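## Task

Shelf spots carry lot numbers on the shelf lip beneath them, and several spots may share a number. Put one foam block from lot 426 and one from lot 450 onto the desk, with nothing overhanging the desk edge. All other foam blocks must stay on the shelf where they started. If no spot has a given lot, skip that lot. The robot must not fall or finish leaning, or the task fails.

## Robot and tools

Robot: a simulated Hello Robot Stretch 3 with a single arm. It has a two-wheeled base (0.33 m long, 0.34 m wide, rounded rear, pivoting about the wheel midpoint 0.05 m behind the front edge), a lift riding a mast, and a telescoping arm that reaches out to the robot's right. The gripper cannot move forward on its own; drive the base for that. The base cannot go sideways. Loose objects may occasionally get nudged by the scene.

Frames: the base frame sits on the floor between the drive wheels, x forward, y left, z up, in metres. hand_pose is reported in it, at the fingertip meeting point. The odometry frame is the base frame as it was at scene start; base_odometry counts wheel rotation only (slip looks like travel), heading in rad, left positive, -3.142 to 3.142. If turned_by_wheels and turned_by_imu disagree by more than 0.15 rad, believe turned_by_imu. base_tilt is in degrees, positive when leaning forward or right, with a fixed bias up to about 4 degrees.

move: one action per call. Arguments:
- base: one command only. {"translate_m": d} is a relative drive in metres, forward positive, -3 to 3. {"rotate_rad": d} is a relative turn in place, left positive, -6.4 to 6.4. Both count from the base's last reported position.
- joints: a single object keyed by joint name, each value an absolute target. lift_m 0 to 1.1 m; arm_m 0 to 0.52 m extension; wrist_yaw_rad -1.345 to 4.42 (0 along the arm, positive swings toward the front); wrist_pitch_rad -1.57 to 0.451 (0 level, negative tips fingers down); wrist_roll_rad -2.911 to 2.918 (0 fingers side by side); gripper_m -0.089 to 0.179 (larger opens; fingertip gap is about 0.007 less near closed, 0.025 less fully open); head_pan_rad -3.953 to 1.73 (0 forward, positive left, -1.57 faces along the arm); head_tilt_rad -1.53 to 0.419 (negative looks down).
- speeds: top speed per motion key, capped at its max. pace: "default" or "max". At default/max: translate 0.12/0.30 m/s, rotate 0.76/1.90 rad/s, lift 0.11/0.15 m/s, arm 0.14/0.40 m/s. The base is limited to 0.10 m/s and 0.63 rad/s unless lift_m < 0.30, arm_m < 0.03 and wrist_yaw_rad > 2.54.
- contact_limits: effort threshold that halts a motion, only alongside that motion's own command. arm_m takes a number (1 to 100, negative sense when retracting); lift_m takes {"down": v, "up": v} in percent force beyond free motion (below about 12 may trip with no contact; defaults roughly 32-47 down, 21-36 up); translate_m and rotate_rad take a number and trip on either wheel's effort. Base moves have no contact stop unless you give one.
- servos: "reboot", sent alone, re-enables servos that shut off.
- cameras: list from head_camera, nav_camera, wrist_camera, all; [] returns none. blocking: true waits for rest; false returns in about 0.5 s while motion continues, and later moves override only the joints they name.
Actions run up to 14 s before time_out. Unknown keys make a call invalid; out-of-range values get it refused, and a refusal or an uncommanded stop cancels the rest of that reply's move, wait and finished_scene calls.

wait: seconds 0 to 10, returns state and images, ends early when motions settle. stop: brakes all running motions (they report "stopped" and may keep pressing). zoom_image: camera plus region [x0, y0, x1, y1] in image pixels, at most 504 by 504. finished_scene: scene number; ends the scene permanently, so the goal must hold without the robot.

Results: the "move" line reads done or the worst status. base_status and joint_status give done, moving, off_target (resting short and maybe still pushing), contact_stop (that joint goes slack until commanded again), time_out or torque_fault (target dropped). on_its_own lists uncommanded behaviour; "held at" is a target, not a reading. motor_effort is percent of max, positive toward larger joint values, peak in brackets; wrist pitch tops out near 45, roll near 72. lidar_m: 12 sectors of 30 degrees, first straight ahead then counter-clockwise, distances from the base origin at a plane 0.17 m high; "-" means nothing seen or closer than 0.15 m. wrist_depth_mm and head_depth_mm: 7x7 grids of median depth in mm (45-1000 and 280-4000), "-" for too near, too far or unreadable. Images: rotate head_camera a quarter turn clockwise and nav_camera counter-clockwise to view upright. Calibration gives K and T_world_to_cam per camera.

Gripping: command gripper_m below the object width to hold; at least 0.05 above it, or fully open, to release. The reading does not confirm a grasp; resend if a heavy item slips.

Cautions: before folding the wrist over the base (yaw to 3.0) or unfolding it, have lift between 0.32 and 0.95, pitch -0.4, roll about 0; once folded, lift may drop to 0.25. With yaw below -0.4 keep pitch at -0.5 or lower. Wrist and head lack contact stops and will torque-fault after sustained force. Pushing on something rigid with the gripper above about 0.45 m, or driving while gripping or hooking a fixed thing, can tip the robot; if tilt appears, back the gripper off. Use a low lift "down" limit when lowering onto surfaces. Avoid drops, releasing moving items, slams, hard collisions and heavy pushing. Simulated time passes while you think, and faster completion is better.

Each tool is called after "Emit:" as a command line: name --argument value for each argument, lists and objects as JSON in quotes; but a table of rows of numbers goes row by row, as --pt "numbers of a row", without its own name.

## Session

Emit:
move --joints '{"head_pan_rad": -1.2, "head_tilt_rad": -0.4}' --pace "max" --cameras '["head_camera","nav_camera"]'

Emit:
move --joints '{"head_pan_rad": 0.2, "head_tilt_rad": -0.4}' --pace "max" --cameras '["head_camera","nav_camera"]'

Emit:
move --joints '{"head_pan_rad": 1.7, "head_tilt_rad": -0.4}' --pace "max" --cameras '["head_camera","nav_camera"]'

Emit:
move --joints '{"head_pan_rad": -2.9, "head_tilt_rad": -0.4}' --pace "max" --cameras '["head_camera","nav_camera"]'

Scene clock: 0.97 s.
move: done
base_odometry: x=+0.000 y=+0.000 heading=+0.000
turned_by_wheels: +0.000
turned_by_imu: +0.000
base_tilt: forward=-0.3 right=-1.3
lidar_m: 0.84 0.77 0.78 0.96 1.17 1.16 1.58 1.48 1.13 1.38 3.10 1.31
head_depth_mm: 2115 2137 2187 1760 1242 1742 1423 / 2477 2533 2591 1731 2200 1781 1421 / 2853 3047 3178 2036 2394 1780 1401 / 2775 2970 3185 3346 2379 1775 1397 / 2687 2887 3069 3198 2380 1758 1391 / 2605 2779 2942 3083 2360 1743 1387 / 2524 2674 2856 2979 2319 1728 1379
base_status: not commanded
joint_positions: lift_m=+0.306 arm_m=+0.001 wrist_yaw_rad=+2.853 wrist_pitch_rad=-0.337 wrist_roll_rad=+0.000 gripper_m=+0.037 head_pan_rad=-1.233 head_tilt_rad=-0.405
joint_status: all done
measured_speeds: all 0
motor_effort: left_wheel=+0.1(0.5) right_wheel=+0.8(1.0) lift_m=+26.9(27.3) arm_m=-7.8(8.3) wrist_yaw_rad=-1.5(2.2) wrist_pitch_rad=+2.0(2.1) wrist_roll_rad=-0.2(0.3) gripper_m=+0.8(1.0) head_pan_rad=+3.6(5.8) head_tilt_rad=-2.1(7.0)
hand_pose: x=+0.0453 y=+0.0786 z=+0.3376 quat_wxyz=(+0.218, +0.707, +0.017, +0.673) (m; base frame)
wrist_depth_mm: 134 - - - - - - / 136 - - - - - - / 144 - - - - - - / 156 186 872 864 814 - - / 169 180 723 677 670 685 661 / 570 194 126 562 129 572 573 / 504 205 315 500 479 490 495
pictures: head_camera (sideways), nav_camera (sideways)
camera_calibration:
head_camera: T_world_to_cam=[[-0.157964, 0.309708, -0.937619, 1.23662], [0.952481, 0.298231, -0.0619578, 0.0744605], [0.260438, -0.902851, -0.3421, 0.399189], [0, 0, 0, 1]] pos_world=[0.0204545, -0.0447891, 1.30065]
nav_camera: T_world_to_cam=[[0.138577, -0.342701, 0.929168, -1.16707], [-0.937998, -0.346428, 0.0121219, 0.0401562], [0.317736, -0.873237, -0.36946, 0.432121], [0, 0, 0, 1]] pos_world=[0.0620942, -0.00869927, 1.24356]

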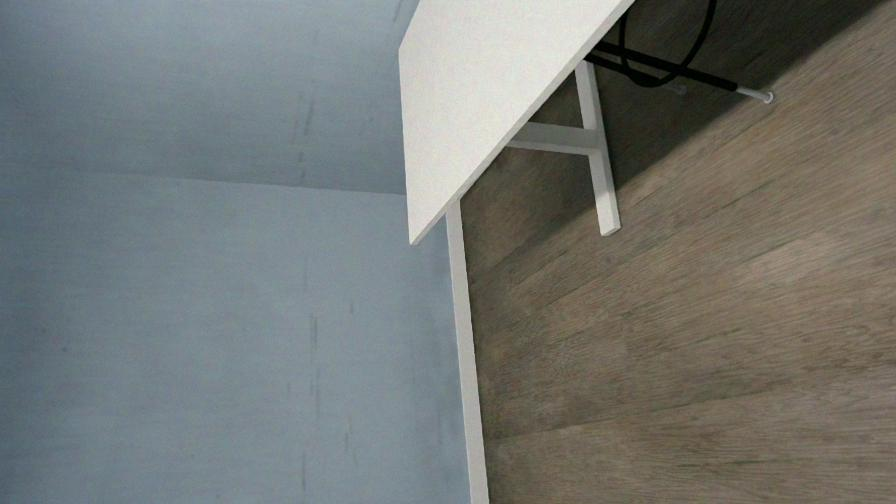

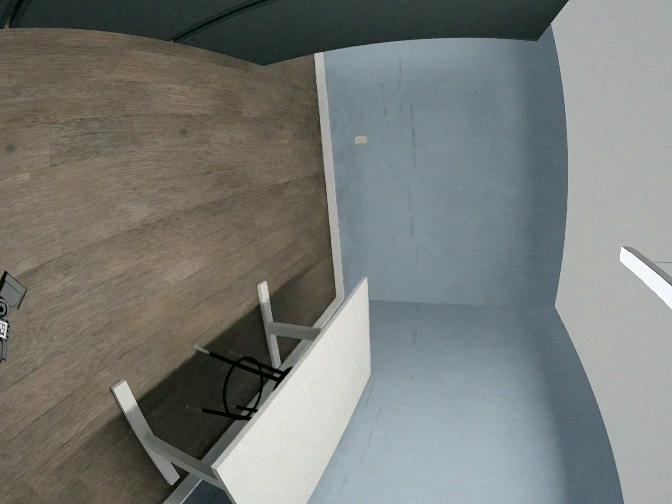

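Scene clock: 1.97 s.
move: done
base_odometry: x=+0.000 y=+0.000 heading=+0.000
turned_by_wheels: +0.000
turned_by_imu: +0.000
base_tilt: forward=-0.5 right=-1.2
lidar_m: 0.84 0.77 0.78 0.96 1.17 1.17 1.57 1.48 1.13 1.38 3.10 1.30
head_depth_mm: 820 892 966 1065 1177 1320 1395 / 777 837 907 988 1082 1208 1331 / 738 789 850 926 1005 1116 1228 / 701 750 802 870 944 1031 1140 / 669 714 761 826 896 975 1071 / 639 676 723 777 835 903 978 / 611 646 688 733 787 850 921
base_status: not commanded
joint_positions: lift_m=+0.306 arm_m=+0.001 wrist_yaw_rad=+2.853 wrist_pitch_rad=-0.337 wrist_roll_rad=+0.000 gripper_m=+0.037 head_pan_rad=+0.229 head_tilt_rad=-0.405
joint_status: all done
measured_speeds: all 0
motor_effort: left_wheel=-0.1(0.5) right_wheel=+0.3(1.2) lift_m=+26.0(27.1) arm_m=-10.8(11.2) wrist_yaw_rad=-1.3(2.2) wrist_pitch_rad=+2.1(2.2) wrist_roll_rad=+0.0(0.3) gripper_m=+0.6(0.9) head_pan_rad=-1.9(5.0) head_tilt_rad=+0.5(4.2)
hand_pose: x=+0.0453 y=+0.0786 z=+0.3376 quat_wxyz=(+0.218, +0.707, +0.017, +0.673) (m; base frame)
wrist_depth_mm: 133 - - - - - - / 136 - - - - - - / 144 - - - - - - / 155 186 874 863 813 - - / 170 180 739 665 662 692 656 / 575 193 126 560 128 579 572 / 503 205 314 497 480 492 494
pictures: head_camera (sideways), nav_camera (sideways)
camera_calibration:
head_camera: T_world_to_cam=[[-0.325065, -0.123354, -0.937612, 1.23763], [-0.192927, 0.979256, -0.0619459, 0.081435], [0.925803, 0.160754, -0.34212, 0.395156], [0, 0, 0, 1]] pos_world=[0.0521845, 0.00939788, 1.30065]
nav_camera: T_world_to_cam=[[0.355739, 0.100515, 0.929164, -1.16838], [0.242393, -0.970102, 0.012141, 0.032873], [0.902605, 0.220904, -0.369467, 0.428581], [0, 0, 0, 1]] pos_world=[0.020831, 0.0546545, 1.24356]

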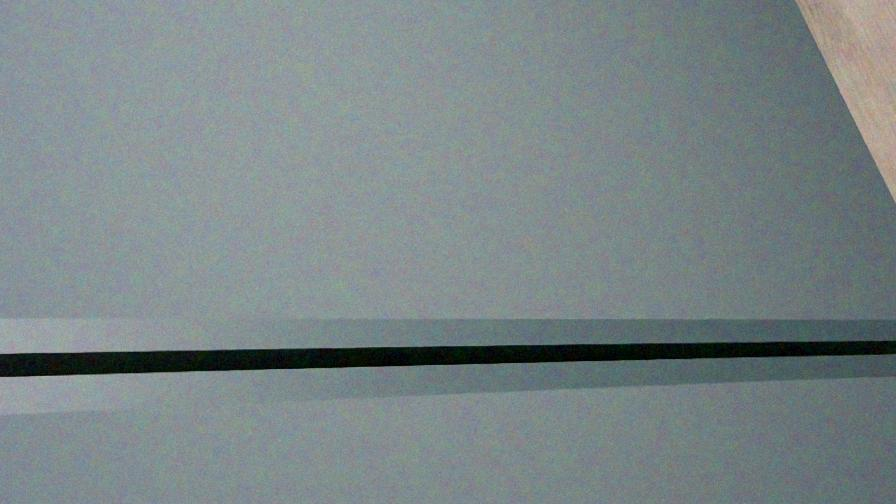

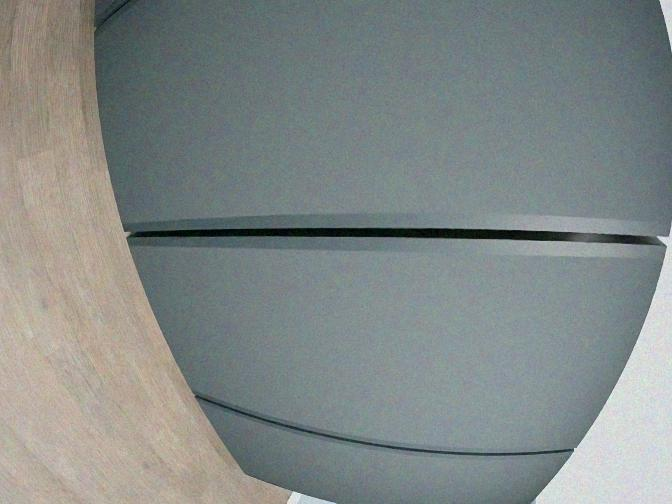

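Scene clock: 4.07 s.
move: done
base_odometry: x=+0.000 y=+0.000 heading=+0.000
turned_by_wheels: +0.000
turned_by_imu: +0.000
base_tilt: forward=-0.2 right=-1.4
lidar_m: 0.84 0.77 0.78 0.96 1.17 1.16 1.57 1.48 1.13 1.38 3.09 1.31
head_depth_mm: 843 873 896 929 964 1006 1055 / 938 979 1014 1061 1112 1177 1218 / 1074 1119 1178 1236 1295 1382 1372 / 1167 1240 1324 1397 1520 1622 1411 / 1361 1408 1499 1649 1655 1659 1391 / 1417 1497 1562 1704 1557 1647 1391 / 1360 1423 1512 - - - -
base_status: not commanded
joint_positions: lift_m=+0.306 arm_m=+0.001 wrist_yaw_rad=+2.853 wrist_pitch_rad=-0.337 wrist_roll_rad=+0.000 gripper_m=+0.037 head_pan_rad=+1.708 head_tilt_rad=-0.401
joint_status: all done
measured_speeds: translate_m=+0.000 rotate_rad=+0.000 lift_m=+0.000 arm_m=+0.000 wrist_yaw_rad=+0.000 wrist_pitch_rad=+0.000 wrist_roll_rad=+0.000 head_pan_rad=-0.024 head_tilt_rad=+0.000
motor_effort: left_wheel=-0.2(0.8) right_wheel=+0.6(1.2) lift_m=+26.9(27.1) arm_m=-12.0(13.0) wrist_yaw_rad=-1.5(1.9) wrist_pitch_rad=+2.1(2.2) wrist_roll_rad=-0.3(0.3) gripper_m=+0.8(0.9) head_pan_rad=-3.1(5.3) head_tilt_rad=+5.1(6.2)
hand_pose: x=+0.0453 y=+0.0786 z=+0.3376 quat_wxyz=(+0.218, +0.707, +0.017, +0.673) (m; base frame)
wrist_depth_mm: 134 - - - - - - / 136 - - - - - - / 145 - - - - - - / 155 186 876 863 828 - - / 170 180 737 672 664 685 656 / 570 193 126 562 129 580 575 / 507 205 313 494 479 492 495
pictures: head_camera (sideways), nav_camera (sideways)
camera_calibration:
head_camera: T_world_to_cam=[[0.092618, -0.33148, -0.938905, 1.2368], [-0.992828, -0.102339, -0.0618065, 0.0861199], [-0.0755987, 0.937895, -0.338581, 0.396656], [0, 0, 0, 1]] pos_world=[0.000939193, 0.0467656, 1.30086]
nav_camera: T_world_to_cam=[[-0.0670062, 0.359871, 0.930593, -1.16769], [0.988227, 0.152508, 0.0121796, 0.0282854], [-0.13754, 0.920453, -0.365853, 0.430193], [0, 0, 0, 1]] pos_world=[-0.0470261, 0.0199301, 1.24369]

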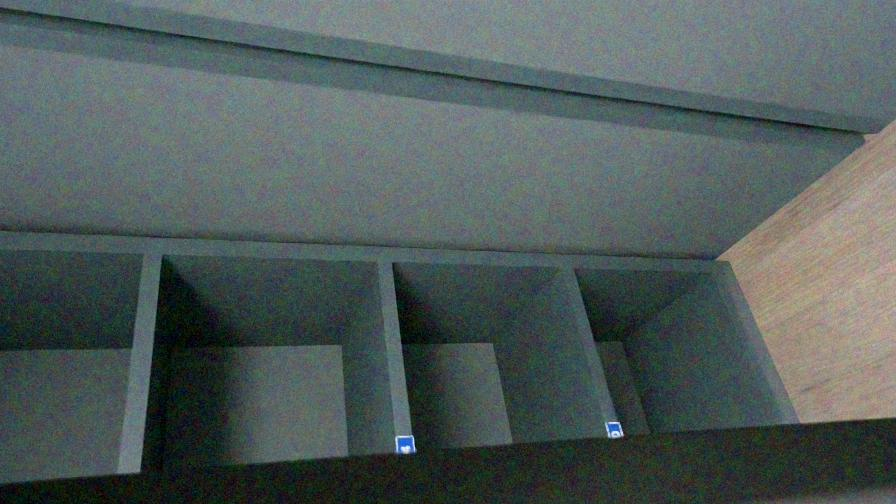

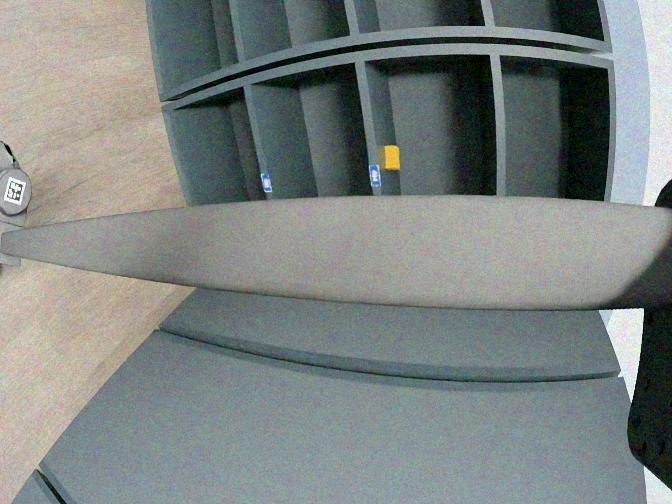

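Scene clock: 7.23 s.
move: done
base_odometry: x=+0.000 y=+0.000 heading=+0.000
turned_by_wheels: +0.000
turned_by_imu: +0.000
base_tilt: forward=-0.2 right=-1.2
lidar_m: 0.85 0.77 0.78 0.96 1.17 1.16 1.57 1.48 1.13 1.38 3.09 1.31
head_depth_mm: 1657 1807 1927 1604 1682 1705 1434 / 1567 1675 1835 2002 2134 1789 1420 / 1481 1581 1727 1865 2025 1788 1422 / 1396 1495 1599 1732 1866 1782 1412 / 1336 1412 1514 1621 1756 1768 1399 / 1274 1354 1441 1537 1658 1715 1395 / 1225 1292 1376 1459 1568 1664 1388
base_status: not commanded
joint_positions: lift_m=+0.306 arm_m=+0.001 wrist_yaw_rad=+2.853 wrist_pitch_rad=-0.337 wrist_roll_rad=+0.000 gripper_m=+0.037 head_pan_rad=-2.908 head_tilt_rad=-0.400
joint_status: all done
measured_speeds: translate_m=+0.000 rotate_rad=+0.000 lift_m=+0.000 arm_m=+0.000 wrist_yaw_rad=+0.000 wrist_pitch_rad=+0.000 wrist_roll_rad=+0.000 head_pan_rad=+0.024 head_tilt_rad=+0.000
motor_effort: left_wheel=+0.0(0.6) right_wheel=+0.6(1.5) lift_m=+26.1(27.4) arm_m=-12.3(12.9) wrist_yaw_rad=+0.1(2.2) wrist_pitch_rad=+2.1(2.1) wrist_roll_rad=+0.1(0.3) gripper_m=+0.2(1.2) head_pan_rad=+3.4(5.1) head_tilt_rad=+4.3(10.0)
hand_pose: x=+0.0453 y=+0.0786 z=+0.3376 quat_wxyz=(+0.218, +0.707, +0.017, +0.673) (m; base frame)
wrist_depth_mm: 134 - - - - - - / 136 - - - - - - / 145 - - - - - - / 156 186 856 863 815 - - / 169 181 730 676 657 692 655 / 572 193 126 559 129 574 573 / 504 205 315 496 481 494 496
pictures: head_camera (sideways), nav_camera (sideways)
camera_calibration:
head_camera: T_world_to_cam=[[0.320298, 0.123764, -0.939197, 1.23583], [0.196926, -0.97847, -0.0617806, 0.0788295], [-0.926623, -0.165164, -0.337774, 0.400873], [0, 0, 0, 1]] pos_world=[-0.0398983, -0.0096085, 1.30096]
nav_camera: T_world_to_cam=[[-0.351107, -0.101033, 0.930869, -1.16628], [-0.246497, 0.969067, 0.012205, 0.0357771], [-0.903307, -0.225171, -0.36515, 0.433987], [0, 0, 0, 1]] pos_world=[-0.00864688, -0.0547824, 1.24369]

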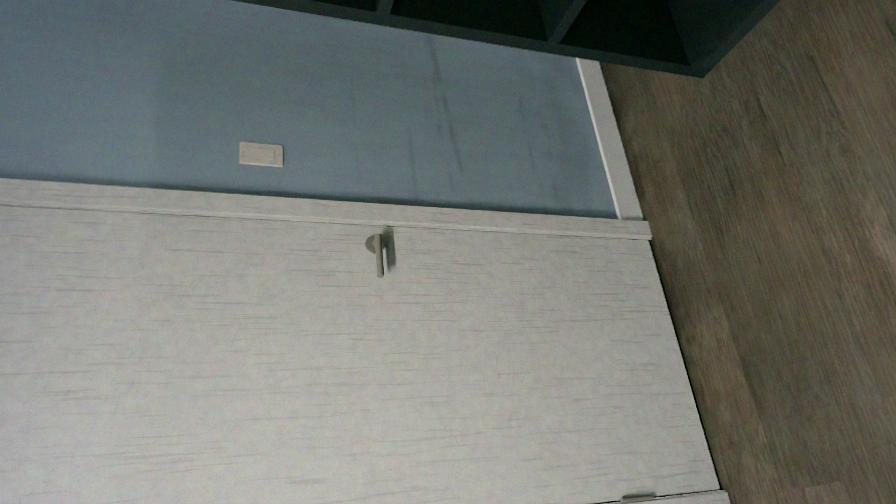

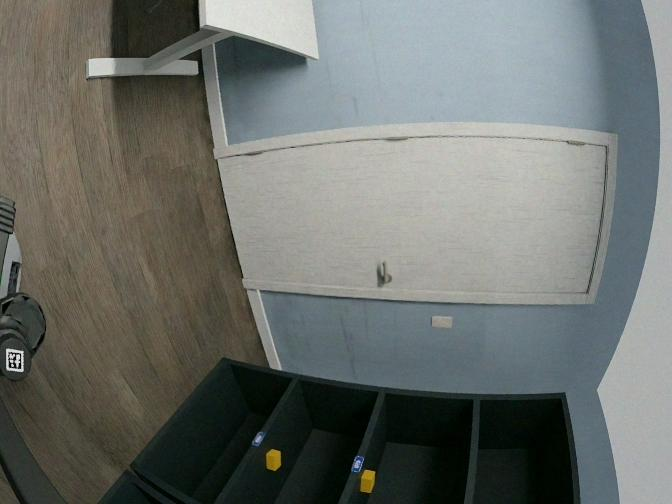

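Emit:
move --base '{"rotate_rad": -2.497}' --joints '{"head_pan_rad": -1.57, "head_tilt_rad": -0.35, "lift_m": 0.28, "wrist_yaw_rad": 3.0, "wrist_pitch_rad": -0.4}' --pace "max" --cameras '["head_camera", "nav_camera"]'

Scene clock: 98.87 s.
move: done
base_odometry: x=+0.000 y=+0.000 heading=-2.497
turned_by_wheels: -2.497
turned_by_imu: -2.450
base_tilt: forward=-0.4 right=-1.3
lidar_m: 1.48 1.13 1.33 3.09 1.10 0.80 0.77 0.80 1.10 1.17 1.57 1.55
head_depth_mm: 1380 1428 1540 1589 1623 1670 1439 / 1375 1429 1529 1585 1602 1742 1437 / 1372 1426 1534 1555 1584 1717 1430 / 1374 1413 1536 1529 1574 1702 1414 / 1055 1134 1241 1279 1360 1473 1425 / 1348 1120 1497 1186 1460 1632 1413 / 1366 1416 1515 1627 1529 1674 1413
base_status: done
joint_positions: lift_m=+0.280 arm_m=+0.001 wrist_yaw_rad=+2.997 wrist_pitch_rad=-0.413 wrist_roll_rad=+0.000 gripper_m=+0.037 head_pan_rad=-1.567 head_tilt_rad=-0.348
joint_status: all done
measured_speeds: all 0
motor_effort: left_wheel=+4.7(15.1) right_wheel=-8.0(14.7) lift_m=+26.2(29.7) arm_m=-12.1(13.4) wrist_yaw_rad=+2.5(6.6) wrist_pitch_rad=+1.9(3.4) wrist_roll_rad=+0.1(0.4) gripper_m=+0.5(1.0) head_pan_rad=-3.1(5.4) head_tilt_rad=+1.7(7.9)
hand_pose: x=+0.0111 y=+0.0772 z=+0.2939 quat_wxyz=(+0.195, +0.700, +0.095, +0.680) (m; base frame)
wrist_depth_mm: - 137 - - - - - / - 148 - - - - - / 934 162 866 911 884 880 881 / 728 186 652 708 706 699 696 / 609 574 206 574 565 585 574 / 510 509 129 301 129 499 495 / 284 281 259 273 428 435 431
pictures: head_camera (sideways), nav_camera (sideways)
camera_calibration:
head_camera: T_world_to_cam=[[-0.0473133, 0.290724, -0.955636, 1.25951], [0.997608, -0.0345238, -0.0598941, 0.0715141], [-0.0504049, -0.956184, -0.288395, 0.331275], [0, 0, 0, 1]] pos_world=[0.00494623, -0.0469409, 1.30345]
nav_camera: T_world_to_cam=[[0.0180891, -0.31593, 0.94861, -1.19172], [-0.999747, -0.0184221, 0.0129288, 0.0394108], [0.0133908, -0.948604, -0.316183, 0.364705], [0, 0, 0, 1]] pos_world=[0.0560742, -0.0298122, 1.24528]

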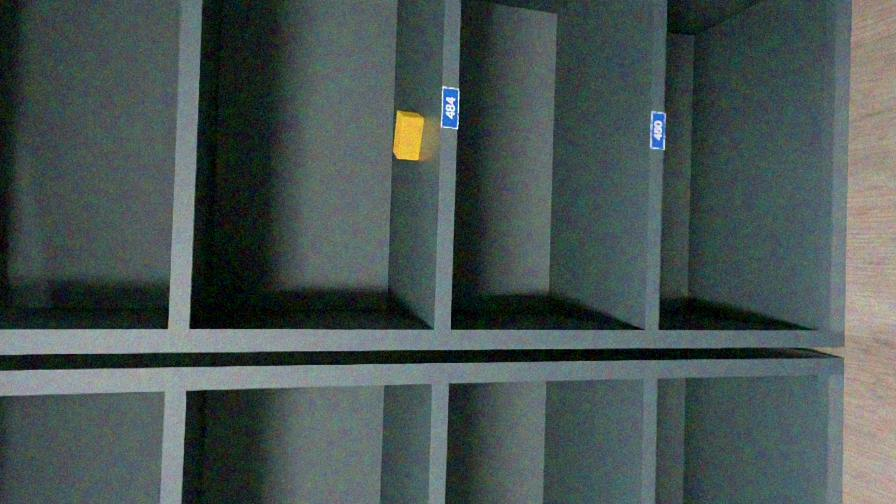

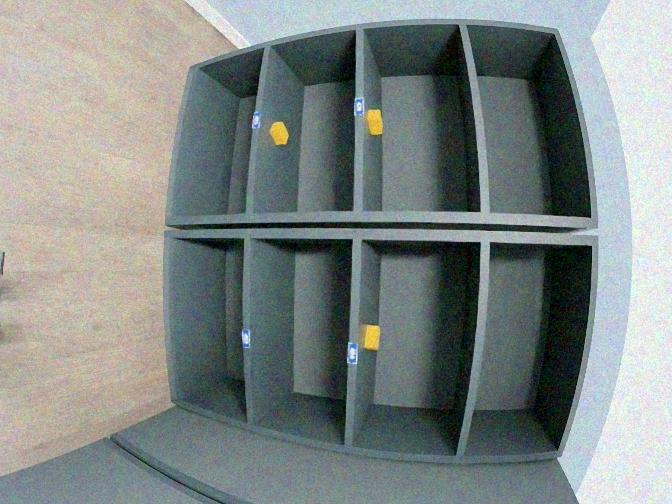

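Emit:
zoom_image --camera "head_camera" --region '[420, 70, 680, 170]'

Emit:
zoom_image --camera "nav_camera" --region '[240, 80, 390, 160]'

Emit:
move --joints '{"head_pan_rad": -1.2}' --pace "max" --cameras '["head_camera"]'

Scaled by 1.938 from the camera's 896x504 image, which has a finer 1280x720 frame.

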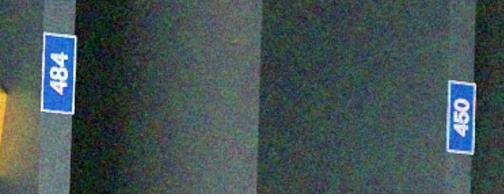

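Scaled by 3.360 from the camera's 672x504 image, which has a finer 792x594 frame.

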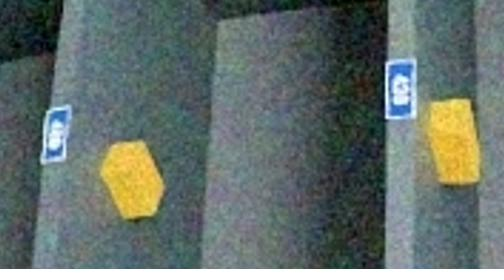

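Scene clock: 108.53 s.
move: done
base_odometry: x=+0.000 y=+0.000 heading=-2.497
turned_by_wheels: +0.000
turned_by_imu: +0.000
base_tilt: forward=-0.2 right=-1.2
lidar_m: 1.48 1.12 1.33 3.10 1.10 0.80 0.77 0.80 1.10 1.16 1.57 1.55
head_depth_mm: 1199 1239 1442 1405 1562 1614 1399 / 1044 1034 1095 1173 1359 1460 1397 / 1418 1456 1574 1541 1496 1589 1388 / 1472 1525 1626 1705 1562 1771 1463 / 1528 1581 1706 1806 1630 1764 1464 / 1566 1636 1737 1833 1727 1752 1459 / 1415 1443 1517 1554 1620 1697 1450
base_status: not commanded
joint_positions: lift_m=+0.280 arm_m=+0.001 wrist_yaw_rad=+2.997 wrist_pitch_rad=-0.413 wrist_roll_rad=+0.000 gripper_m=+0.037 head_pan_rad=-1.196 head_tilt_rad=-0.349
joint_status: all done
measured_speeds: all 0
motor_effort: left_wheel=+4.8(5.2) right_wheel=-8.8(8.8) lift_m=+23.5(24.3) arm_m=-9.0(10.3) wrist_yaw_rad=+2.1(3.1) wrist_pitch_rad=+2.0(2.0) wrist_roll_rad=-0.1(0.3) gripper_m=+0.1(0.8) head_pan_rad=+2.6(5.2) head_tilt_rad=-3.7(4.1)
hand_pose: x=+0.0111 y=+0.0772 z=+0.2939 quat_wxyz=(+0.195, +0.700, +0.095, +0.680) (m; base frame)
wrist_depth_mm: - 137 - - - - - / - 147 - - - - - / 931 161 869 901 900 883 859 / 735 185 662 711 708 701 699 / 605 575 206 573 573 583 582 / 514 512 128 302 129 495 492 / 285 281 258 273 427 434 431
pictures: head_camera (sideways)
camera_calibration:
head_camera: T_world_to_cam=[[-0.150069, 0.255046, -0.955212, 1.25957], [0.942081, 0.329993, -0.0598967, 0.0718647], [0.299937, -0.908876, -0.289796, 0.330865], [0, 0, 0, 1]] pos_world=[0.0220821, -0.0442482, 1.30335]

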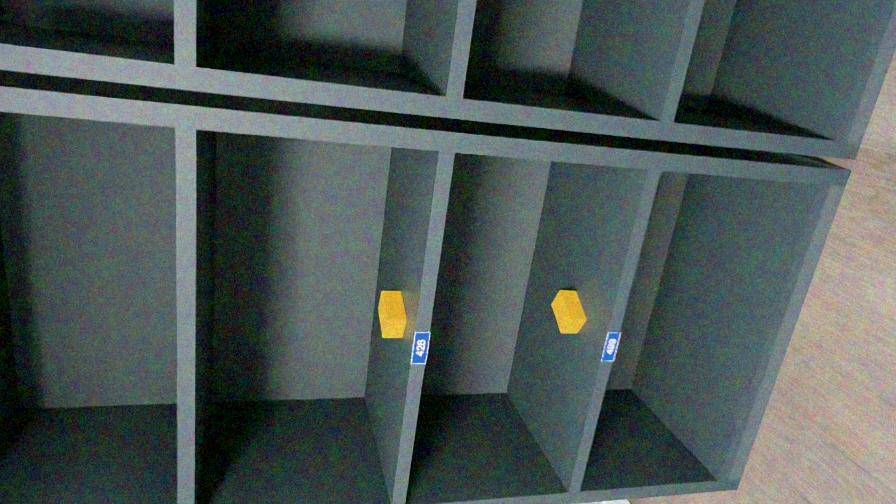

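Emit:
zoom_image --camera "head_camera" --region '[370, 280, 640, 390]'

Scaled by 1.867 from the camera's 896x504 image, which has a finer 1280x720 frame.

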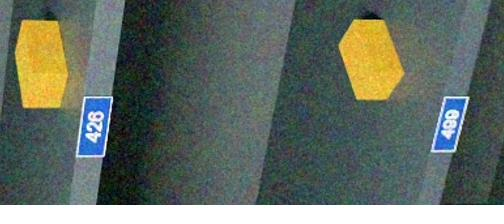

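Emit:
zoom_image --camera "head_camera" --region '[400, 320, 440, 370]'

Emit:
zoom_image --camera "head_camera" --region '[450, 130, 700, 504]'

Scaled by 10.080 from the camera's 896x504 image, which has a finer 1280x720 frame.

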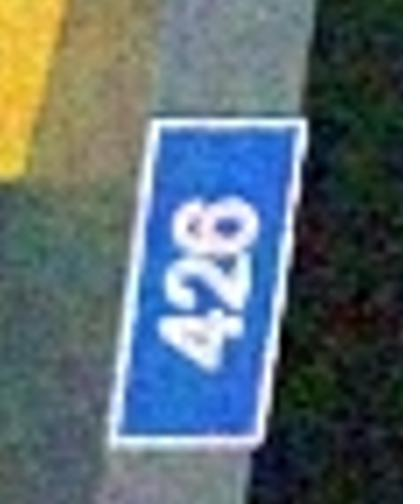

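Scaled by 1.348 from the camera's 896x504 image, which has a finer 1280x720 frame.

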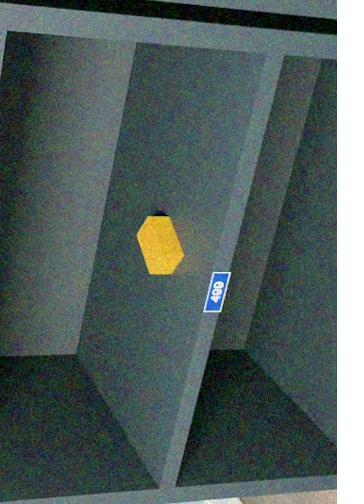

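Emit:
move --base '{"rotate_rad": -0.703}' --joints '{"head_pan_rad": -1.57}' --pace "max" --cameras '[]'

Emit:
move --base '{"translate_m": 0.773}' --pace "max" --cameras '[]'

Emit:
move --base '{"rotate_rad": 0.719}' --joints '{"lift_m": 0.6}' --pace "max" --cameras '["head_camera"]'

Emit:
move --joints '{"lift_m": 0.98, "wrist_yaw_rad": 0.0, "gripper_m": 0.179}' --pace "max" --cameras '["wrist_camera"]'

Scene clock: 141.43 s.
move: done
base_odometry: x=+0.000 y=+0.000 heading=+3.084
turned_by_wheels: -0.703
turned_by_imu: -0.689
base_tilt: forward=-0.6 right=-1.1
lidar_m: 1.56 1.48 1.13 1.33 3.09 1.34 0.85 0.77 0.78 0.95 1.41 1.16
head_depth_mm: 752 777 805 829 867 900 944 / 821 855 884 922 962 1002 1056 / 908 944 993 1037 1089 1139 1201 / 1014 1062 1119 1176 1241 1316 1365 / 1140 1200 1265 1345 1429 1536 1450 / 1208 1243 1362 1429 1516 1623 1452 / 1391 1450 1550 1627 1523 1680 1405
base_status: done
joint_positions: lift_m=+0.280 arm_m=+0.001 wrist_yaw_rad=+2.997 wrist_pitch_rad=-0.413 wrist_roll_rad=+0.000 gripper_m=+0.037 head_pan_rad=-1.578 head_tilt_rad=-0.351
joint_status: all done
measured_speeds: translate_m=+0.000 rotate_rad=+0.000 lift_m=+0.000 arm_m=+0.000 wrist_yaw_rad=+0.000 wrist_pitch_rad=+0.000 wrist_roll_rad=+0.000 head_pan_rad=+0.024 head_tilt_rad=+0.000
motor_effort: left_wheel=+6.0(14.7) right_wheel=-10.1(14.9) lift_m=+24.6(24.7) arm_m=-8.2(8.7) wrist_yaw_rad=+0.9(2.9) wrist_pitch_rad=+2.0(2.0) wrist_roll_rad=-0.1(0.4) gripper_m=+0.1(0.9) head_pan_rad=+4.0(4.3) head_tilt_rad=-2.9(3.6)
hand_pose: x=+0.0111 y=+0.0772 z=+0.2939 quat_wxyz=(+0.195, +0.700, +0.095, +0.680) (m; base frame)
wrist_depth_mm: - 137 - - - - - / - 147 - - - - - / 924 161 862 896 894 892 873 / 738 185 659 706 701 701 690 / 603 578 205 573 566 588 579 / 511 512 129 301 128 495 495 / 282 281 258 272 423 434 434
pictures: none
No camera images: "cameras" was empty.

Scene clock: 145.37 s.
move: done
base_odometry: x=-0.772 y=+0.045 heading=+3.084
turned_by_wheels: +0.000
turned_by_imu: +0.000
base_tilt: forward=-0.2 right=-1.2
lidar_m: 0.82 0.90 0.91 1.06 1.05 2.37 1.51 1.36 1.37 0.76 0.87 0.82
head_depth_mm: 1268 1284 1364 1394 1483 1570 1494 / 1394 1400 1506 1474 1563 1648 1447 / 1354 1370 1547 1163 1576 1279 1391 / 1237 1069 1396 1077 1518 1168 1381 / 671 705 754 802 856 923 988 / 625 668 710 754 796 879 922 / 693 758 845 873 932 1048 862
base_status: done
joint_positions: lift_m=+0.280 arm_m=+0.001 wrist_yaw_rad=+2.998 wrist_pitch_rad=-0.413 wrist_roll_rad=+0.000 gripper_m=+0.037 head_pan_rad=-1.570 head_tilt_rad=-0.351
joint_status: not commanded
measured_speeds: all 0
motor_effort: left_wheel=+6.8(16.6) right_wheel=+0.7(10.3) lift_m=+26.4(27.0) arm_m=-12.4(13.0) wrist_yaw_rad=+2.0(2.8) wrist_pitch_rad=+2.1(2.1) wrist_roll_rad=+0.0(0.3) gripper_m=+0.6(1.0) head_pan_rad=+2.9(4.2) head_tilt_rad=-0.8(3.2)
hand_pose: x=+0.0110 y=+0.0771 z=+0.2937 quat_wxyz=(+0.195, +0.700, +0.095, +0.680) (m; base frame)
wrist_depth_mm: - 137 - - - - - / - 147 - - - - - / 939 162 851 903 893 830 - / 744 185 669 726 707 690 703 / 603 574 206 570 561 585 573 / 515 510 128 301 128 497 489 / 282 281 257 272 421 433 430
pictures: none
No camera images: "cameras" was empty.

Scene clock: 148.30 s.
move: done
base_odometry: x=-0.772 y=+0.045 heading=-2.480
turned_by_wheels: +0.719
turned_by_imu: +0.707
base_tilt: forward=-0.4 right=-1.3
lidar_m: 0.90 0.94 1.05 1.53 1.90 1.41 1.36 1.42 0.76 1.12 0.82 0.94
head_depth_mm: 936 937 1042 976 802 996 879 / 926 973 1050 1087 794 1132 880 / 931 994 1049 1089 787 1119 876 / 929 1000 1049 1077 778 1115 872 / 932 995 1057 1061 766 1111 868 / 932 998 1056 1045 770 1106 893 / 932 998 1053 1029 1201 1099 889
base_status: done
joint_positions: lift_m=+0.600 arm_m=+0.001 wrist_yaw_rad=+2.998 wrist_pitch_rad=-0.414 wrist_roll_rad=+0.000 gripper_m=+0.037 head_pan_rad=-1.570 head_tilt_rad=-0.351
joint_status: all done
measured_speeds: all 0
motor_effort: left_wheel=-4.8(15.0) right_wheel=+6.7(13.1) lift_m=+26.8(32.9) arm_m=-12.4(12.8) wrist_yaw_rad=+1.2(4.2) wrist_pitch_rad=+2.1(2.4) wrist_roll_rad=+0.2(0.3) gripper_m=+0.2(1.0) head_pan_rad=+3.2(4.2) head_tilt_rad=-0.1(1.5)
hand_pose: x=+0.0110 y=+0.0770 z=+0.6135 quat_wxyz=(+0.195, +0.700, +0.096, +0.680) (m; base frame)
wrist_depth_mm: - 137 - - - - - / - 147 - - - - - / - 161 - - - - - / - 183 - - - - - / - - 205 - - - - / 895 884 128 858 129 866 877 / 786 776 263 769 755 764 764
pictures: head_camera (sideways)
camera_calibration:
head_camera: T_world_to_cam=[[-0.0465069, 0.293442, -0.954845, 1.25849], [0.997521, -0.0368988, -0.0599252, 0.0715417], [-0.0528172, -0.955265, -0.290998, 0.334694], [0, 0, 0, 1]] pos_world=[0.0048418, -0.0469318, 1.30335]

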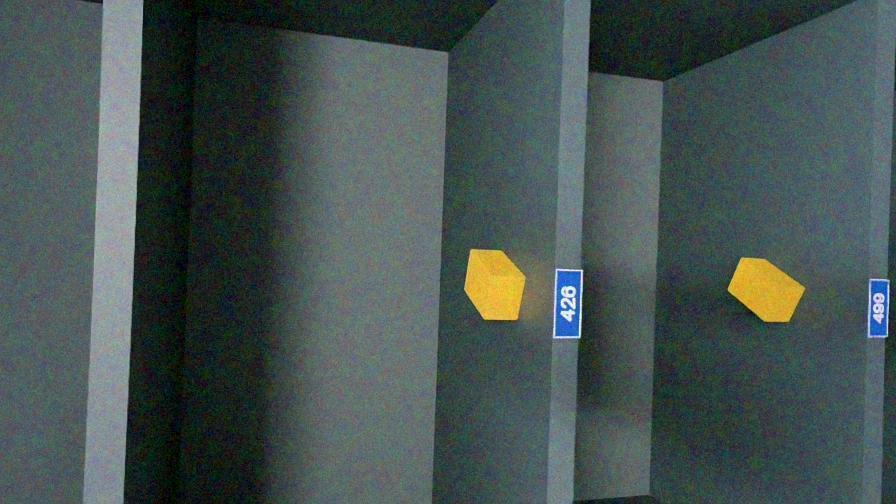

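Scene clock: 151.63 s.
move: done
base_odometry: x=-0.772 y=+0.045 heading=-2.480
turned_by_wheels: +0.000
turned_by_imu: +0.000
base_tilt: forward=-0.3 right=-1.3
lidar_m: 0.90 0.94 1.05 1.53 1.90 1.41 1.36 1.43 0.76 1.12 0.82 0.93
head_depth_mm: 936 938 1039 980 802 1005 - / 928 972 1055 1091 795 1137 - / 930 998 1056 1090 788 1222 - / 927 999 1057 1078 778 1206 - / 934 992 1057 1059 768 1112 869 / 930 1001 1056 1044 765 1107 819 / 932 995 1059 1031 1198 1100 888
base_status: not commanded
joint_positions: lift_m=+0.980 arm_m=+0.001 wrist_yaw_rad=+0.003 wrist_pitch_rad=-0.414 wrist_roll_rad=+0.000 gripper_m=+0.179 head_pan_rad=-1.570 head_tilt_rad=-0.351
joint_status: all done
measured_speeds: all 0
motor_effort: left_wheel=-4.4(5.3) right_wheel=+6.6(8.2) lift_m=+26.6(32.2) arm_m=-11.2(12.4) wrist_yaw_rad=-1.9(8.5) wrist_pitch_rad=+2.2(2.3) wrist_roll_rad=+0.0(0.3) gripper_m=+0.5(86.3) head_pan_rad=+2.9(3.5) head_tilt_rad=+1.1(2.1)
hand_pose: x=-0.0209 y=-0.3704 z=+0.9935 quat_wxyz=(+0.693, +0.147, -0.691, -0.145) (m; base frame)
wrist_depth_mm: - - - 482 - - - / - - - 420 - - - / - - - - - - - / - - - - - - - / - 142 - 771 - - - / - 139 - - - - - / - - - - - - 105
pictures: wrist_camera
camera_calibration:
wrist_camera: T_world_to_cam=[[-0.998892, -0.0397329, -0.0252091, -0.00389962], [-0.00239974, 0.578051, -0.815997, 1.05728], [0.0469941, -0.815032, -0.577507, 0.439003], [0, 0, 0, 1]] pos_world=[-0.0219886, -0.253514, 1.11616]

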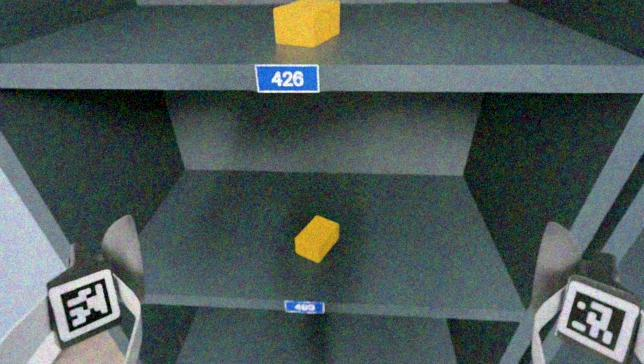

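Emit:
move --base '{"translate_m": 0.129}' --joints '{"lift_m": 0.98, "wrist_yaw_rad": -0.37, "wrist_pitch_rad": -0.25}' --cameras '[]'

Emit:
move --joints '{"arm_m": 0.27}' --contact_limits '{"arm_m": 40}' --speeds '{"arm_m": 0.25}' --cameras '["wrist_camera"]'

Scene clock: 178.80 s.
move: done
base_odometry: x=-0.873 y=-0.035 heading=-2.480
turned_by_wheels: +0.000
turned_by_imu: +0.000
base_tilt: forward=-0.1 right=-1.3
lidar_m: 0.77 0.81 1.00 2.21 2.07 1.54 1.49 1.55 0.83 1.12 0.76 0.80
head_depth_mm: 936 944 1057 1091 799 1238 - / 929 973 1052 1091 791 1239 - / 930 995 1055 1089 778 1225 - / 934 996 1053 1072 776 1031 920 / 934 996 1060 1059 770 1108 894 / 933 999 1058 1046 1195 1111 890 / 866 886 960 920 888 1020 889
base_status: done
joint_positions: lift_m=+0.980 arm_m=+0.001 wrist_yaw_rad=-0.367 wrist_pitch_rad=-0.273 wrist_roll_rad=+0.000 gripper_m=+0.179 head_pan_rad=-1.570 head_tilt_rad=-0.351
joint_status: all done
measured_speeds: all 0
motor_effort: left_wheel=+4.9(8.0) right_wheel=+5.8(11.7) lift_m=+29.7(29.7) arm_m=-9.4(10.3) wrist_yaw_rad=-4.1(4.7) wrist_pitch_rad=+3.7(5.4) wrist_roll_rad=+0.1(0.4) gripper_m=+0.4(1.0) head_pan_rad=+2.6(3.0) head_tilt_rad=+4.3(4.4)
hand_pose: x=-0.1078 y=-0.3698 z=+1.0265 quat_wxyz=(+0.671, -0.033, -0.706, -0.223) (m; base frame)
wrist_depth_mm: - - - - 856 - - / - - - - - - - / - - 439 - - - - / - - - - - - - / - 143 - - - - - / - 126 - - - - - / - - - - - - 105
pictures: none
No camera images: "cameras" was empty.

Scene clock: 181.87 s.
move: done
base_odometry: x=-0.873 y=-0.035 heading=-2.480
turned_by_wheels: +0.000
turned_by_imu: +0.000
base_tilt: forward=-0.4 right=-1.2
lidar_m: 0.77 0.81 1.00 2.22 2.07 1.54 1.49 1.55 0.83 1.12 0.75 0.80
head_depth_mm: 935 944 1053 1092 - 1098 886 / 933 977 1052 402 536 1125 883 / 934 999 1061 376 349 1117 879 / 933 998 1057 1071 388 1114 896 / 937 1000 1057 1058 772 1107 892 / 934 999 1060 1039 1201 1103 892 / 868 889 959 915 891 1017 887
base_status: not commanded
joint_positions: lift_m=+0.980 arm_m=+0.270 wrist_yaw_rad=-0.367 wrist_pitch_rad=-0.272 wrist_roll_rad=+0.000 gripper_m=+0.179 head_pan_rad=-1.570 head_tilt_rad=-0.350
joint_status: all done
measured_speeds: all 0
motor_effort: left_wheel=+4.2(5.3) right_wheel=+6.2(7.1) lift_m=+26.1(30.0) arm_m=+12.8(14.7) wrist_yaw_rad=-2.8(4.5) wrist_pitch_rad=+3.5(3.8) wrist_roll_rad=+0.1(0.3) gripper_m=+0.4(1.1) head_pan_rad=+1.8(2.7) head_tilt_rad=+5.1(5.7)
contact_limits: arm_m 40 (drawing in: default 31, maximum 55; extending or still: default 39, maximum 69)
hand_pose: x=-0.1078 y=-0.6392 z=+1.0266 quat_wxyz=(+0.672, -0.033, -0.706, -0.223) (m; base frame)
wrist_depth_mm: - - - - 638 - - / - - - - - - - / - - - - - - - / - - - - - - - / - 143 - - - - - / - 126 199 213 - - - / - - - - - 668 105
pictures: wrist_camera
camera_calibration:
wrist_camera: T_world_to_cam=[[-0.946794, 0.321235, -0.0197108, 0.130124], [0.16318, 0.426358, -0.889714, 1.23613], [-0.277404, -0.845593, -0.456093, 0.0639547], [0, 0, 0, 1]] pos_world=[-0.0607707, -0.514756, 1.13154]

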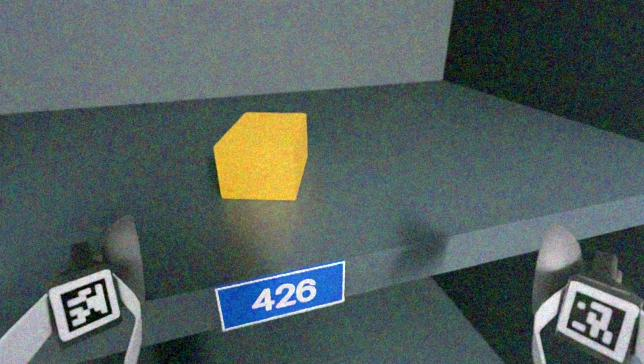

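Emit:
move --joints '{"arm_m": 0.425, "lift_m": 0.977}' --contact_limits '{"arm_m": 40}' --cameras '["wrist_camera"]'

Emit:
move --joints '{"gripper_m": 0.025}' --cameras '["wrist_camera"]'

Emit:
move --joints '{"lift_m": 1.022}' --cameras '["wrist_camera"]'

Scene clock: 200.77 s.
move: done
base_odometry: x=-0.873 y=-0.035 heading=-2.480
turned_by_wheels: +0.000
turned_by_imu: +0.000
base_tilt: forward=-0.3 right=-1.2
lidar_m: 0.78 0.81 1.00 2.21 2.08 1.54 1.49 1.56 0.83 1.12 0.75 0.80
head_depth_mm: 939 941 1057 1097 - 1135 885 / 932 975 1054 428 739 1139 881 / 936 1003 1057 509 737 1124 878 / 934 990 1059 540 724 1121 900 / 932 998 1059 1056 769 1111 898 / 937 994 1054 1044 1198 1102 894 / 867 890 960 916 888 1018 890
base_status: not commanded
joint_positions: lift_m=+0.977 arm_m=+0.425 wrist_yaw_rad=-0.367 wrist_pitch_rad=-0.272 wrist_roll_rad=+0.000 gripper_m=+0.179 head_pan_rad=-1.570 head_tilt_rad=-0.350
joint_status: all done
measured_speeds: all 0
motor_effort: left_wheel=+4.7(5.2) right_wheel=+6.0(6.7) lift_m=+24.6(27.8) arm_m=+13.1(14.9) wrist_yaw_rad=-3.2(4.5) wrist_pitch_rad=+3.6(3.7) wrist_roll_rad=+0.3(0.3) gripper_m=+0.7(1.0) head_pan_rad=+1.7(2.2) head_tilt_rad=+4.7(5.7)
contact_limits: arm_m 40 (drawing in: default 31, maximum 55; extending or still: default 39, maximum 69)
hand_pose: x=-0.1078 y=-0.7942 z=+1.0236 quat_wxyz=(+0.672, -0.033, -0.706, -0.223) (m; base frame)
wrist_depth_mm: - - - - - 508 - / - - - - - - - / - - - - - - - / - - - 187 - - - / - 143 - 153 - - - / - 126 130 127 - - - / 150 154 154 137 153 157 107
pictures: wrist_camera
camera_calibration:
wrist_camera: T_world_to_cam=[[-0.94679, 0.321247, -0.0197399, 0.179897], [0.163185, 0.426272, -0.889754, 1.29954], [-0.277416, -0.845631, -0.456013, -0.0685969], [0, 0, 0, 1]] pos_world=[-0.0607707, -0.669756, 1.12854]

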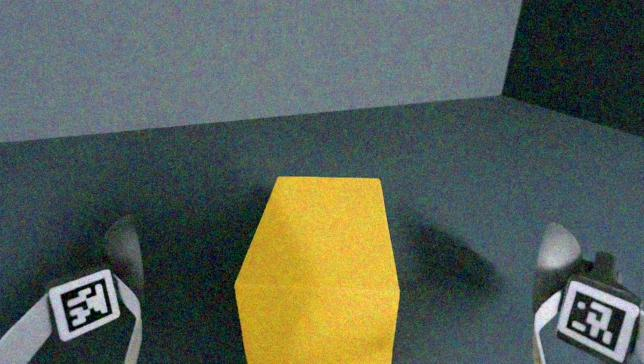

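Scene clock: 202.83 s.
move: done
base_odometry: x=-0.873 y=-0.035 heading=-2.480
turned_by_wheels: +0.000
turned_by_imu: +0.000
base_tilt: forward=-0.4 right=-1.2
lidar_m: 0.77 0.81 1.00 2.21 2.07 1.54 1.49 1.55 0.83 1.12 0.75 0.80
head_depth_mm: 939 939 1052 1092 - 1137 888 / 936 970 1055 428 742 1130 883 / 933 991 1055 510 736 1121 876 / 931 996 1058 539 722 1115 898 / 933 997 1058 1062 769 1103 898 / 933 997 1056 1046 1200 1102 891 / 872 887 960 917 886 1020 888
base_status: not commanded
joint_positions: lift_m=+0.977 arm_m=+0.425 wrist_yaw_rad=-0.368 wrist_pitch_rad=-0.272 wrist_roll_rad=+0.000 gripper_m=+0.026 head_pan_rad=-1.570 head_tilt_rad=-0.350
joint_status: all done
measured_speeds: all 0
motor_effort: left_wheel=+4.7(5.1) right_wheel=+6.2(6.8) lift_m=+25.2(25.9) arm_m=+12.8(13.5) wrist_yaw_rad=-2.7(3.9) wrist_pitch_rad=+3.6(3.8) wrist_roll_rad=+0.2(0.3) gripper_m=-14.8(86.5) head_pan_rad=+1.6(2.1) head_tilt_rad=+4.1(5.4)
contact_limits: arm_m 40 (drawing in: default 31, maximum 55; extending or still: default 39, maximum 69)
hand_pose: x=-0.1079 y=-0.7942 z=+1.0236 quat_wxyz=(+0.672, -0.034, -0.706, -0.223) (m; base frame)
wrist_depth_mm: - - - - - 513 - / - - - - - - - / - - - - - - - / - - - 187 - - - / - - 153 153 146 - - / - - 129 131 129 - - / 159 101 154 141 148 148 157
pictures: wrist_camera
camera_calibration:
wrist_camera: T_world_to_cam=[[-0.946645, 0.321675, -0.0197252, 0.180145], [0.163362, 0.426191, -0.889761, 1.29946], [-0.277807, -0.845509, -0.456001, -0.0684679], [0, 0, 0, 1]] pos_world=[-0.0607703, -0.669656, 1.12854]

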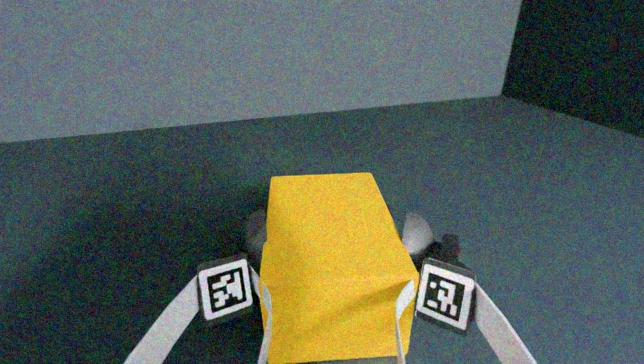

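Scene clock: 204.07 s.
move: done
base_odometry: x=-0.873 y=-0.035 heading=-2.480
turned_by_wheels: +0.000
turned_by_imu: +0.000
base_tilt: forward=-0.4 right=-1.1
lidar_m: 0.78 0.81 1.00 2.22 2.07 1.54 1.49 1.55 0.83 1.12 0.75 0.80
head_depth_mm: 937 940 1053 301 1207 1140 887 / 934 974 1046 421 795 1135 884 / 932 998 1032 506 786 1126 877 / 930 998 1049 528 782 1119 899 / 932 1000 1055 1063 767 1117 895 / 931 998 1053 1041 1194 1104 892 / 868 883 963 919 888 1016 890
base_status: not commanded
joint_positions: lift_m=+1.022 arm_m=+0.425 wrist_yaw_rad=-0.368 wrist_pitch_rad=-0.272 wrist_roll_rad=+0.000 gripper_m=+0.026 head_pan_rad=-1.570 head_tilt_rad=-0.350
joint_status: all done
measured_speeds: all 0
motor_effort: left_wheel=+4.9(5.1) right_wheel=+5.6(7.0) lift_m=+28.9(32.1) arm_m=+11.5(13.3) wrist_yaw_rad=-1.9(3.7) wrist_pitch_rad=+3.5(3.7) wrist_roll_rad=-0.2(0.3) gripper_m=-15.2(15.5) head_pan_rad=+1.3(2.0) head_tilt_rad=+4.1(5.2)
contact_limits: arm_m 40 (drawing in: default 31, maximum 55; extending or still: default 39, maximum 69)
hand_pose: x=-0.1079 y=-0.7942 z=+1.0686 quat_wxyz=(+0.672, -0.034, -0.706, -0.223) (m; base frame)
wrist_depth_mm: - - - - - 515 - / - - - - - 549 - / - - - - - - - / - - - 187 - - - / - - 154 154 146 - - / - - 129 131 129 - - / - 101 - 140 140 107 -
pictures: wrist_camera
camera_calibration:
wrist_camera: T_world_to_cam=[[-0.946645, 0.321675, -0.0197252, 0.181032], [0.163362, 0.426191, -0.889761, 1.3395], [-0.277807, -0.845509, -0.456001, -0.0479479], [0, 0, 0, 1]] pos_world=[-0.0607703, -0.669656, 1.17354]

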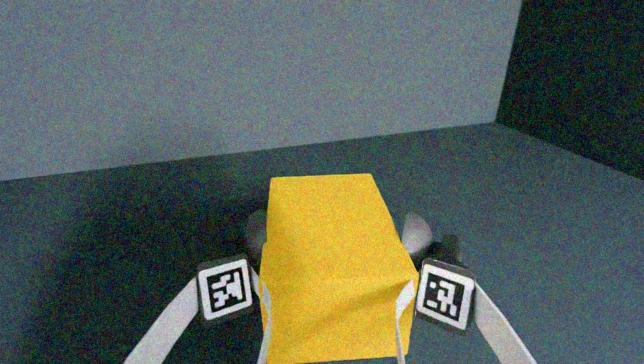

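Emit:
move --joints '{"arm_m": 0.0}' --speeds '{"arm_m": 0.25}' --cameras '["wrist_camera"]'

Emit:
move --base '{"rotate_rad": 2.008}' --joints '{"lift_m": 0.5, "wrist_yaw_rad": 1.57, "wrist_pitch_rad": -0.4, "head_pan_rad": -0.8, "head_tilt_rad": -0.5}' --cameras '["nav_camera"]'

Emit:
move --joints '{"lift_m": 0.45, "wrist_yaw_rad": 2.58}' --cameras '["head_camera", "wrist_camera"]'

Scene clock: 228.77 s.
move: done
base_odometry: x=-0.873 y=-0.035 heading=-2.480
turned_by_wheels: +0.000
turned_by_imu: +0.000
base_tilt: forward=-0.2 right=-1.1
lidar_m: 0.78 0.81 1.00 2.22 2.08 1.54 1.49 1.55 0.83 1.12 0.75 0.80
head_depth_mm: 938 937 1055 1092 - - - / 933 969 1052 1095 738 - - / 930 995 1055 1093 738 - - / 930 999 1061 1081 777 1164 901 / 930 995 1055 1067 772 1117 895 / 932 997 1055 1046 1197 1105 891 / 869 888 961 916 890 1022 891
base_status: not commanded
joint_positions: lift_m=+1.022 arm_m=+0.001 wrist_yaw_rad=-0.368 wrist_pitch_rad=-0.272 wrist_roll_rad=+0.000 gripper_m=+0.026 head_pan_rad=-1.570 head_tilt_rad=-0.350
joint_status: all done
measured_speeds: all 0
motor_effort: left_wheel=+4.5(5.1) right_wheel=+5.5(7.0) lift_m=+25.6(29.6) arm_m=-12.7(13.9) wrist_yaw_rad=-1.8(4.2) wrist_pitch_rad=+3.6(3.7) wrist_roll_rad=+0.3(0.3) gripper_m=-14.9(15.8) head_pan_rad=+0.5(1.4) head_tilt_rad=+3.1(4.5)
hand_pose: x=-0.1079 y=-0.3698 z=+1.0687 quat_wxyz=(+0.672, -0.034, -0.706, -0.223) (m; base frame)
wrist_depth_mm: - - - - 867 - - / - - - - - - - / - - - - - - - / - - 454 187 - - - / - - 154 153 146 - - / - - 129 131 129 - - / - 101 - 140 141 812 -
pictures: wrist_camera
camera_calibration:
wrist_camera: T_world_to_cam=[[-0.946645, 0.321675, -0.0197252, 0.0445133], [0.163362, 0.426191, -0.889761, 1.15862], [-0.277807, -0.845509, -0.456001, 0.310886], [0, 0, 0, 1]] pos_world=[-0.0607703, -0.245256, 1.17354]

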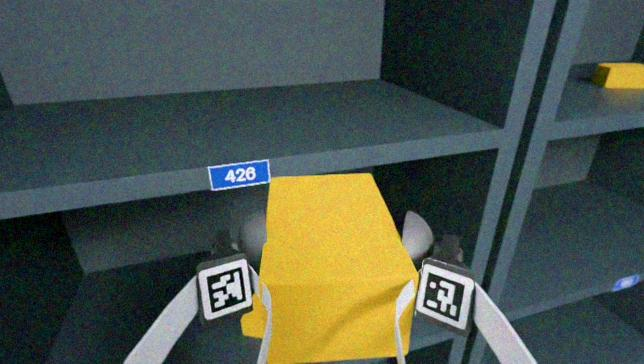

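Scene clock: 234.33 s.
move: done
base_odometry: x=-0.873 y=-0.035 heading=-0.473
turned_by_wheels: +2.008
turned_by_imu: +1.975
base_tilt: forward=-0.3 right=-1.3
lidar_m: 2.32 1.59 1.49 1.52 1.04 1.12 0.75 0.83 0.78 0.79 1.01 1.00
head_depth_mm: 1054 1091 1126 1159 1208 1266 1264 / 1230 1281 1327 1311 1435 1484 1316 / 1474 1554 1624 1345 1740 1613 1308 / 1860 1959 1995 1334 1227 1460 1306 / 2507 2678 2291 1305 1201 1538 1292 / 2982 3215 2243 1298 1054 1581 1288 / 2899 3036 3158 1281 1043 1565 1291
base_status: done
joint_positions: lift_m=+0.500 arm_m=+0.001 wrist_yaw_rad=+1.567 wrist_pitch_rad=-0.415 wrist_roll_rad=+0.000 gripper_m=+0.026 head_pan_rad=-0.800 head_tilt_rad=-0.500
joint_status: all done
measured_speeds: all 0
motor_effort: left_wheel=-8.2(13.1) right_wheel=+7.8(13.1) lift_m=+25.9(27.1) arm_m=-11.8(13.2) wrist_yaw_rad=+1.7(5.2) wrist_pitch_rad=+2.3(4.9) wrist_roll_rad=-0.1(0.4) gripper_m=-14.8(15.7) head_pan_rad=-2.9(4.7) head_tilt_rad=-3.7(7.4)
hand_pose: x=+0.2034 y=-0.1465 z=+0.5133 quat_wxyz=(+0.593, +0.592, -0.387, +0.385) (m; base frame)
wrist_depth_mm: - - - - - - - / - - - - - - - / - - - - - - - / - - - 199 - - - / 913 915 156 154 160 849 831 / 785 797 129 131 129 750 757 / 678 101 630 140 146 638 659
pictures: nav_camera (sideways)
camera_calibration:
nav_camera: T_world_to_cam=[[0.330019, -0.3154, 0.889725, -1.11678], [-0.705514, -0.708618, 0.0104917, 0.0408123], [0.627166, -0.631176, -0.456377, 0.543315], [0, 0, 0, 1]] pos_world=[0.0566039, 0.0196146, 1.24115]

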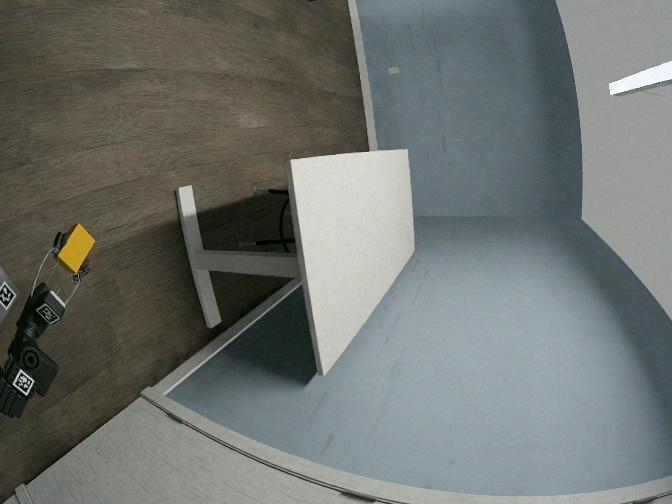

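Scene clock: 235.83 s.
move: done
base_odometry: x=-0.873 y=-0.035 heading=-0.473
turned_by_wheels: +0.000
turned_by_imu: +0.000
base_tilt: forward=-0.2 right=-1.2
lidar_m: 2.32 1.59 1.49 1.52 1.04 1.12 0.75 0.83 0.78 0.79 1.01 1.00
head_depth_mm: 1054 1084 1122 1160 1208 1266 1256 / 1229 1273 1333 1309 1436 1503 1316 / 1481 1563 1635 1342 1737 1606 1310 / 1849 1958 1986 1331 1229 1459 1306 / 2462 2708 2276 1319 1203 1553 1292 / 2991 3197 2227 1302 1055 1574 1288 / 2892 3137 3191 1287 1036 1567 1286
base_status: not commanded
joint_positions: lift_m=+0.450 arm_m=+0.001 wrist_yaw_rad=+2.577 wrist_pitch_rad=-0.415 wrist_roll_rad=+0.000 gripper_m=+0.026 head_pan_rad=-0.800 head_tilt_rad=-0.500
joint_status: all done
measured_speeds: all 0
motor_effort: left_wheel=-8.3(9.0) right_wheel=+8.3(8.8) lift_m=+27.3(27.3) arm_m=-11.3(12.4) wrist_yaw_rad=+2.6(6.0) wrist_pitch_rad=+2.3(2.5) wrist_roll_rad=-0.3(0.3) gripper_m=-15.4(15.4) head_pan_rad=-3.5(3.6) head_tilt_rad=-4.7(4.9)
hand_pose: x=+0.0990 y=+0.0442 z=+0.4632 quat_wxyz=(+0.333, +0.705, -0.052, +0.624) (m; base frame)
wrist_depth_mm: - - - - - - - / - - - - - - - / - - - - - - - / 989 - - 199 - 985 975 / 851 838 156 153 160 795 811 / 717 742 129 131 129 699 695 / 212 101 592 140 146 595 610
pictures: head_camera (sideways), wrist_camera
camera_calibration:
head_camera: T_world_to_cam=[[-0.334464, 0.278005, -0.90047, 1.18928], [0.735427, 0.674486, -0.0649252, 0.0796305], [0.589306, -0.683945, -0.430044, 0.511654], [0, 0, 0, 1]] pos_world=[0.0376882, -0.0343921, 1.29611]
wrist_camera: T_world_to_cam=[[0.86368, -0.503408, -0.0252323, -0.0448891], [-0.309114, -0.489467, -0.815396, 0.462509], [0.398127, 0.712041, -0.578353, 0.363218], [0, 0, 0, 1]] pos_world=[0.0371312, -0.0548408, 0.586064]

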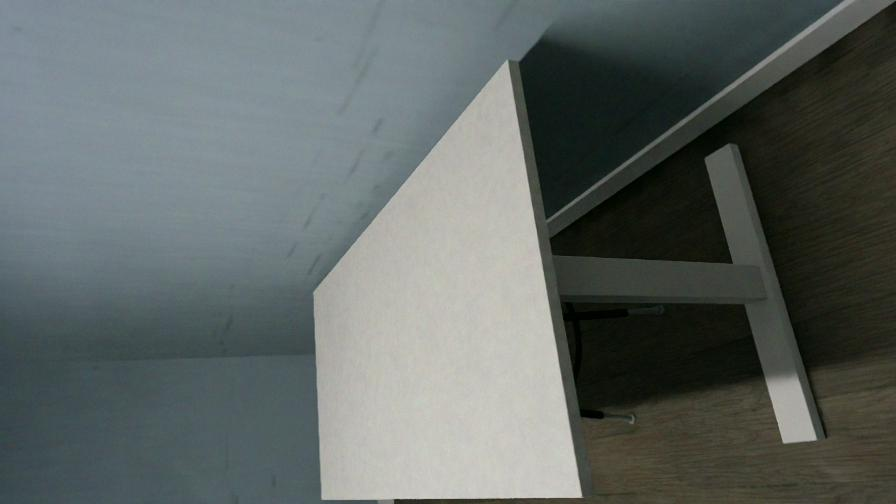

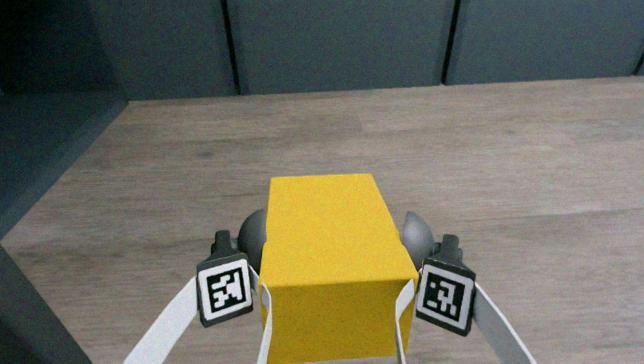

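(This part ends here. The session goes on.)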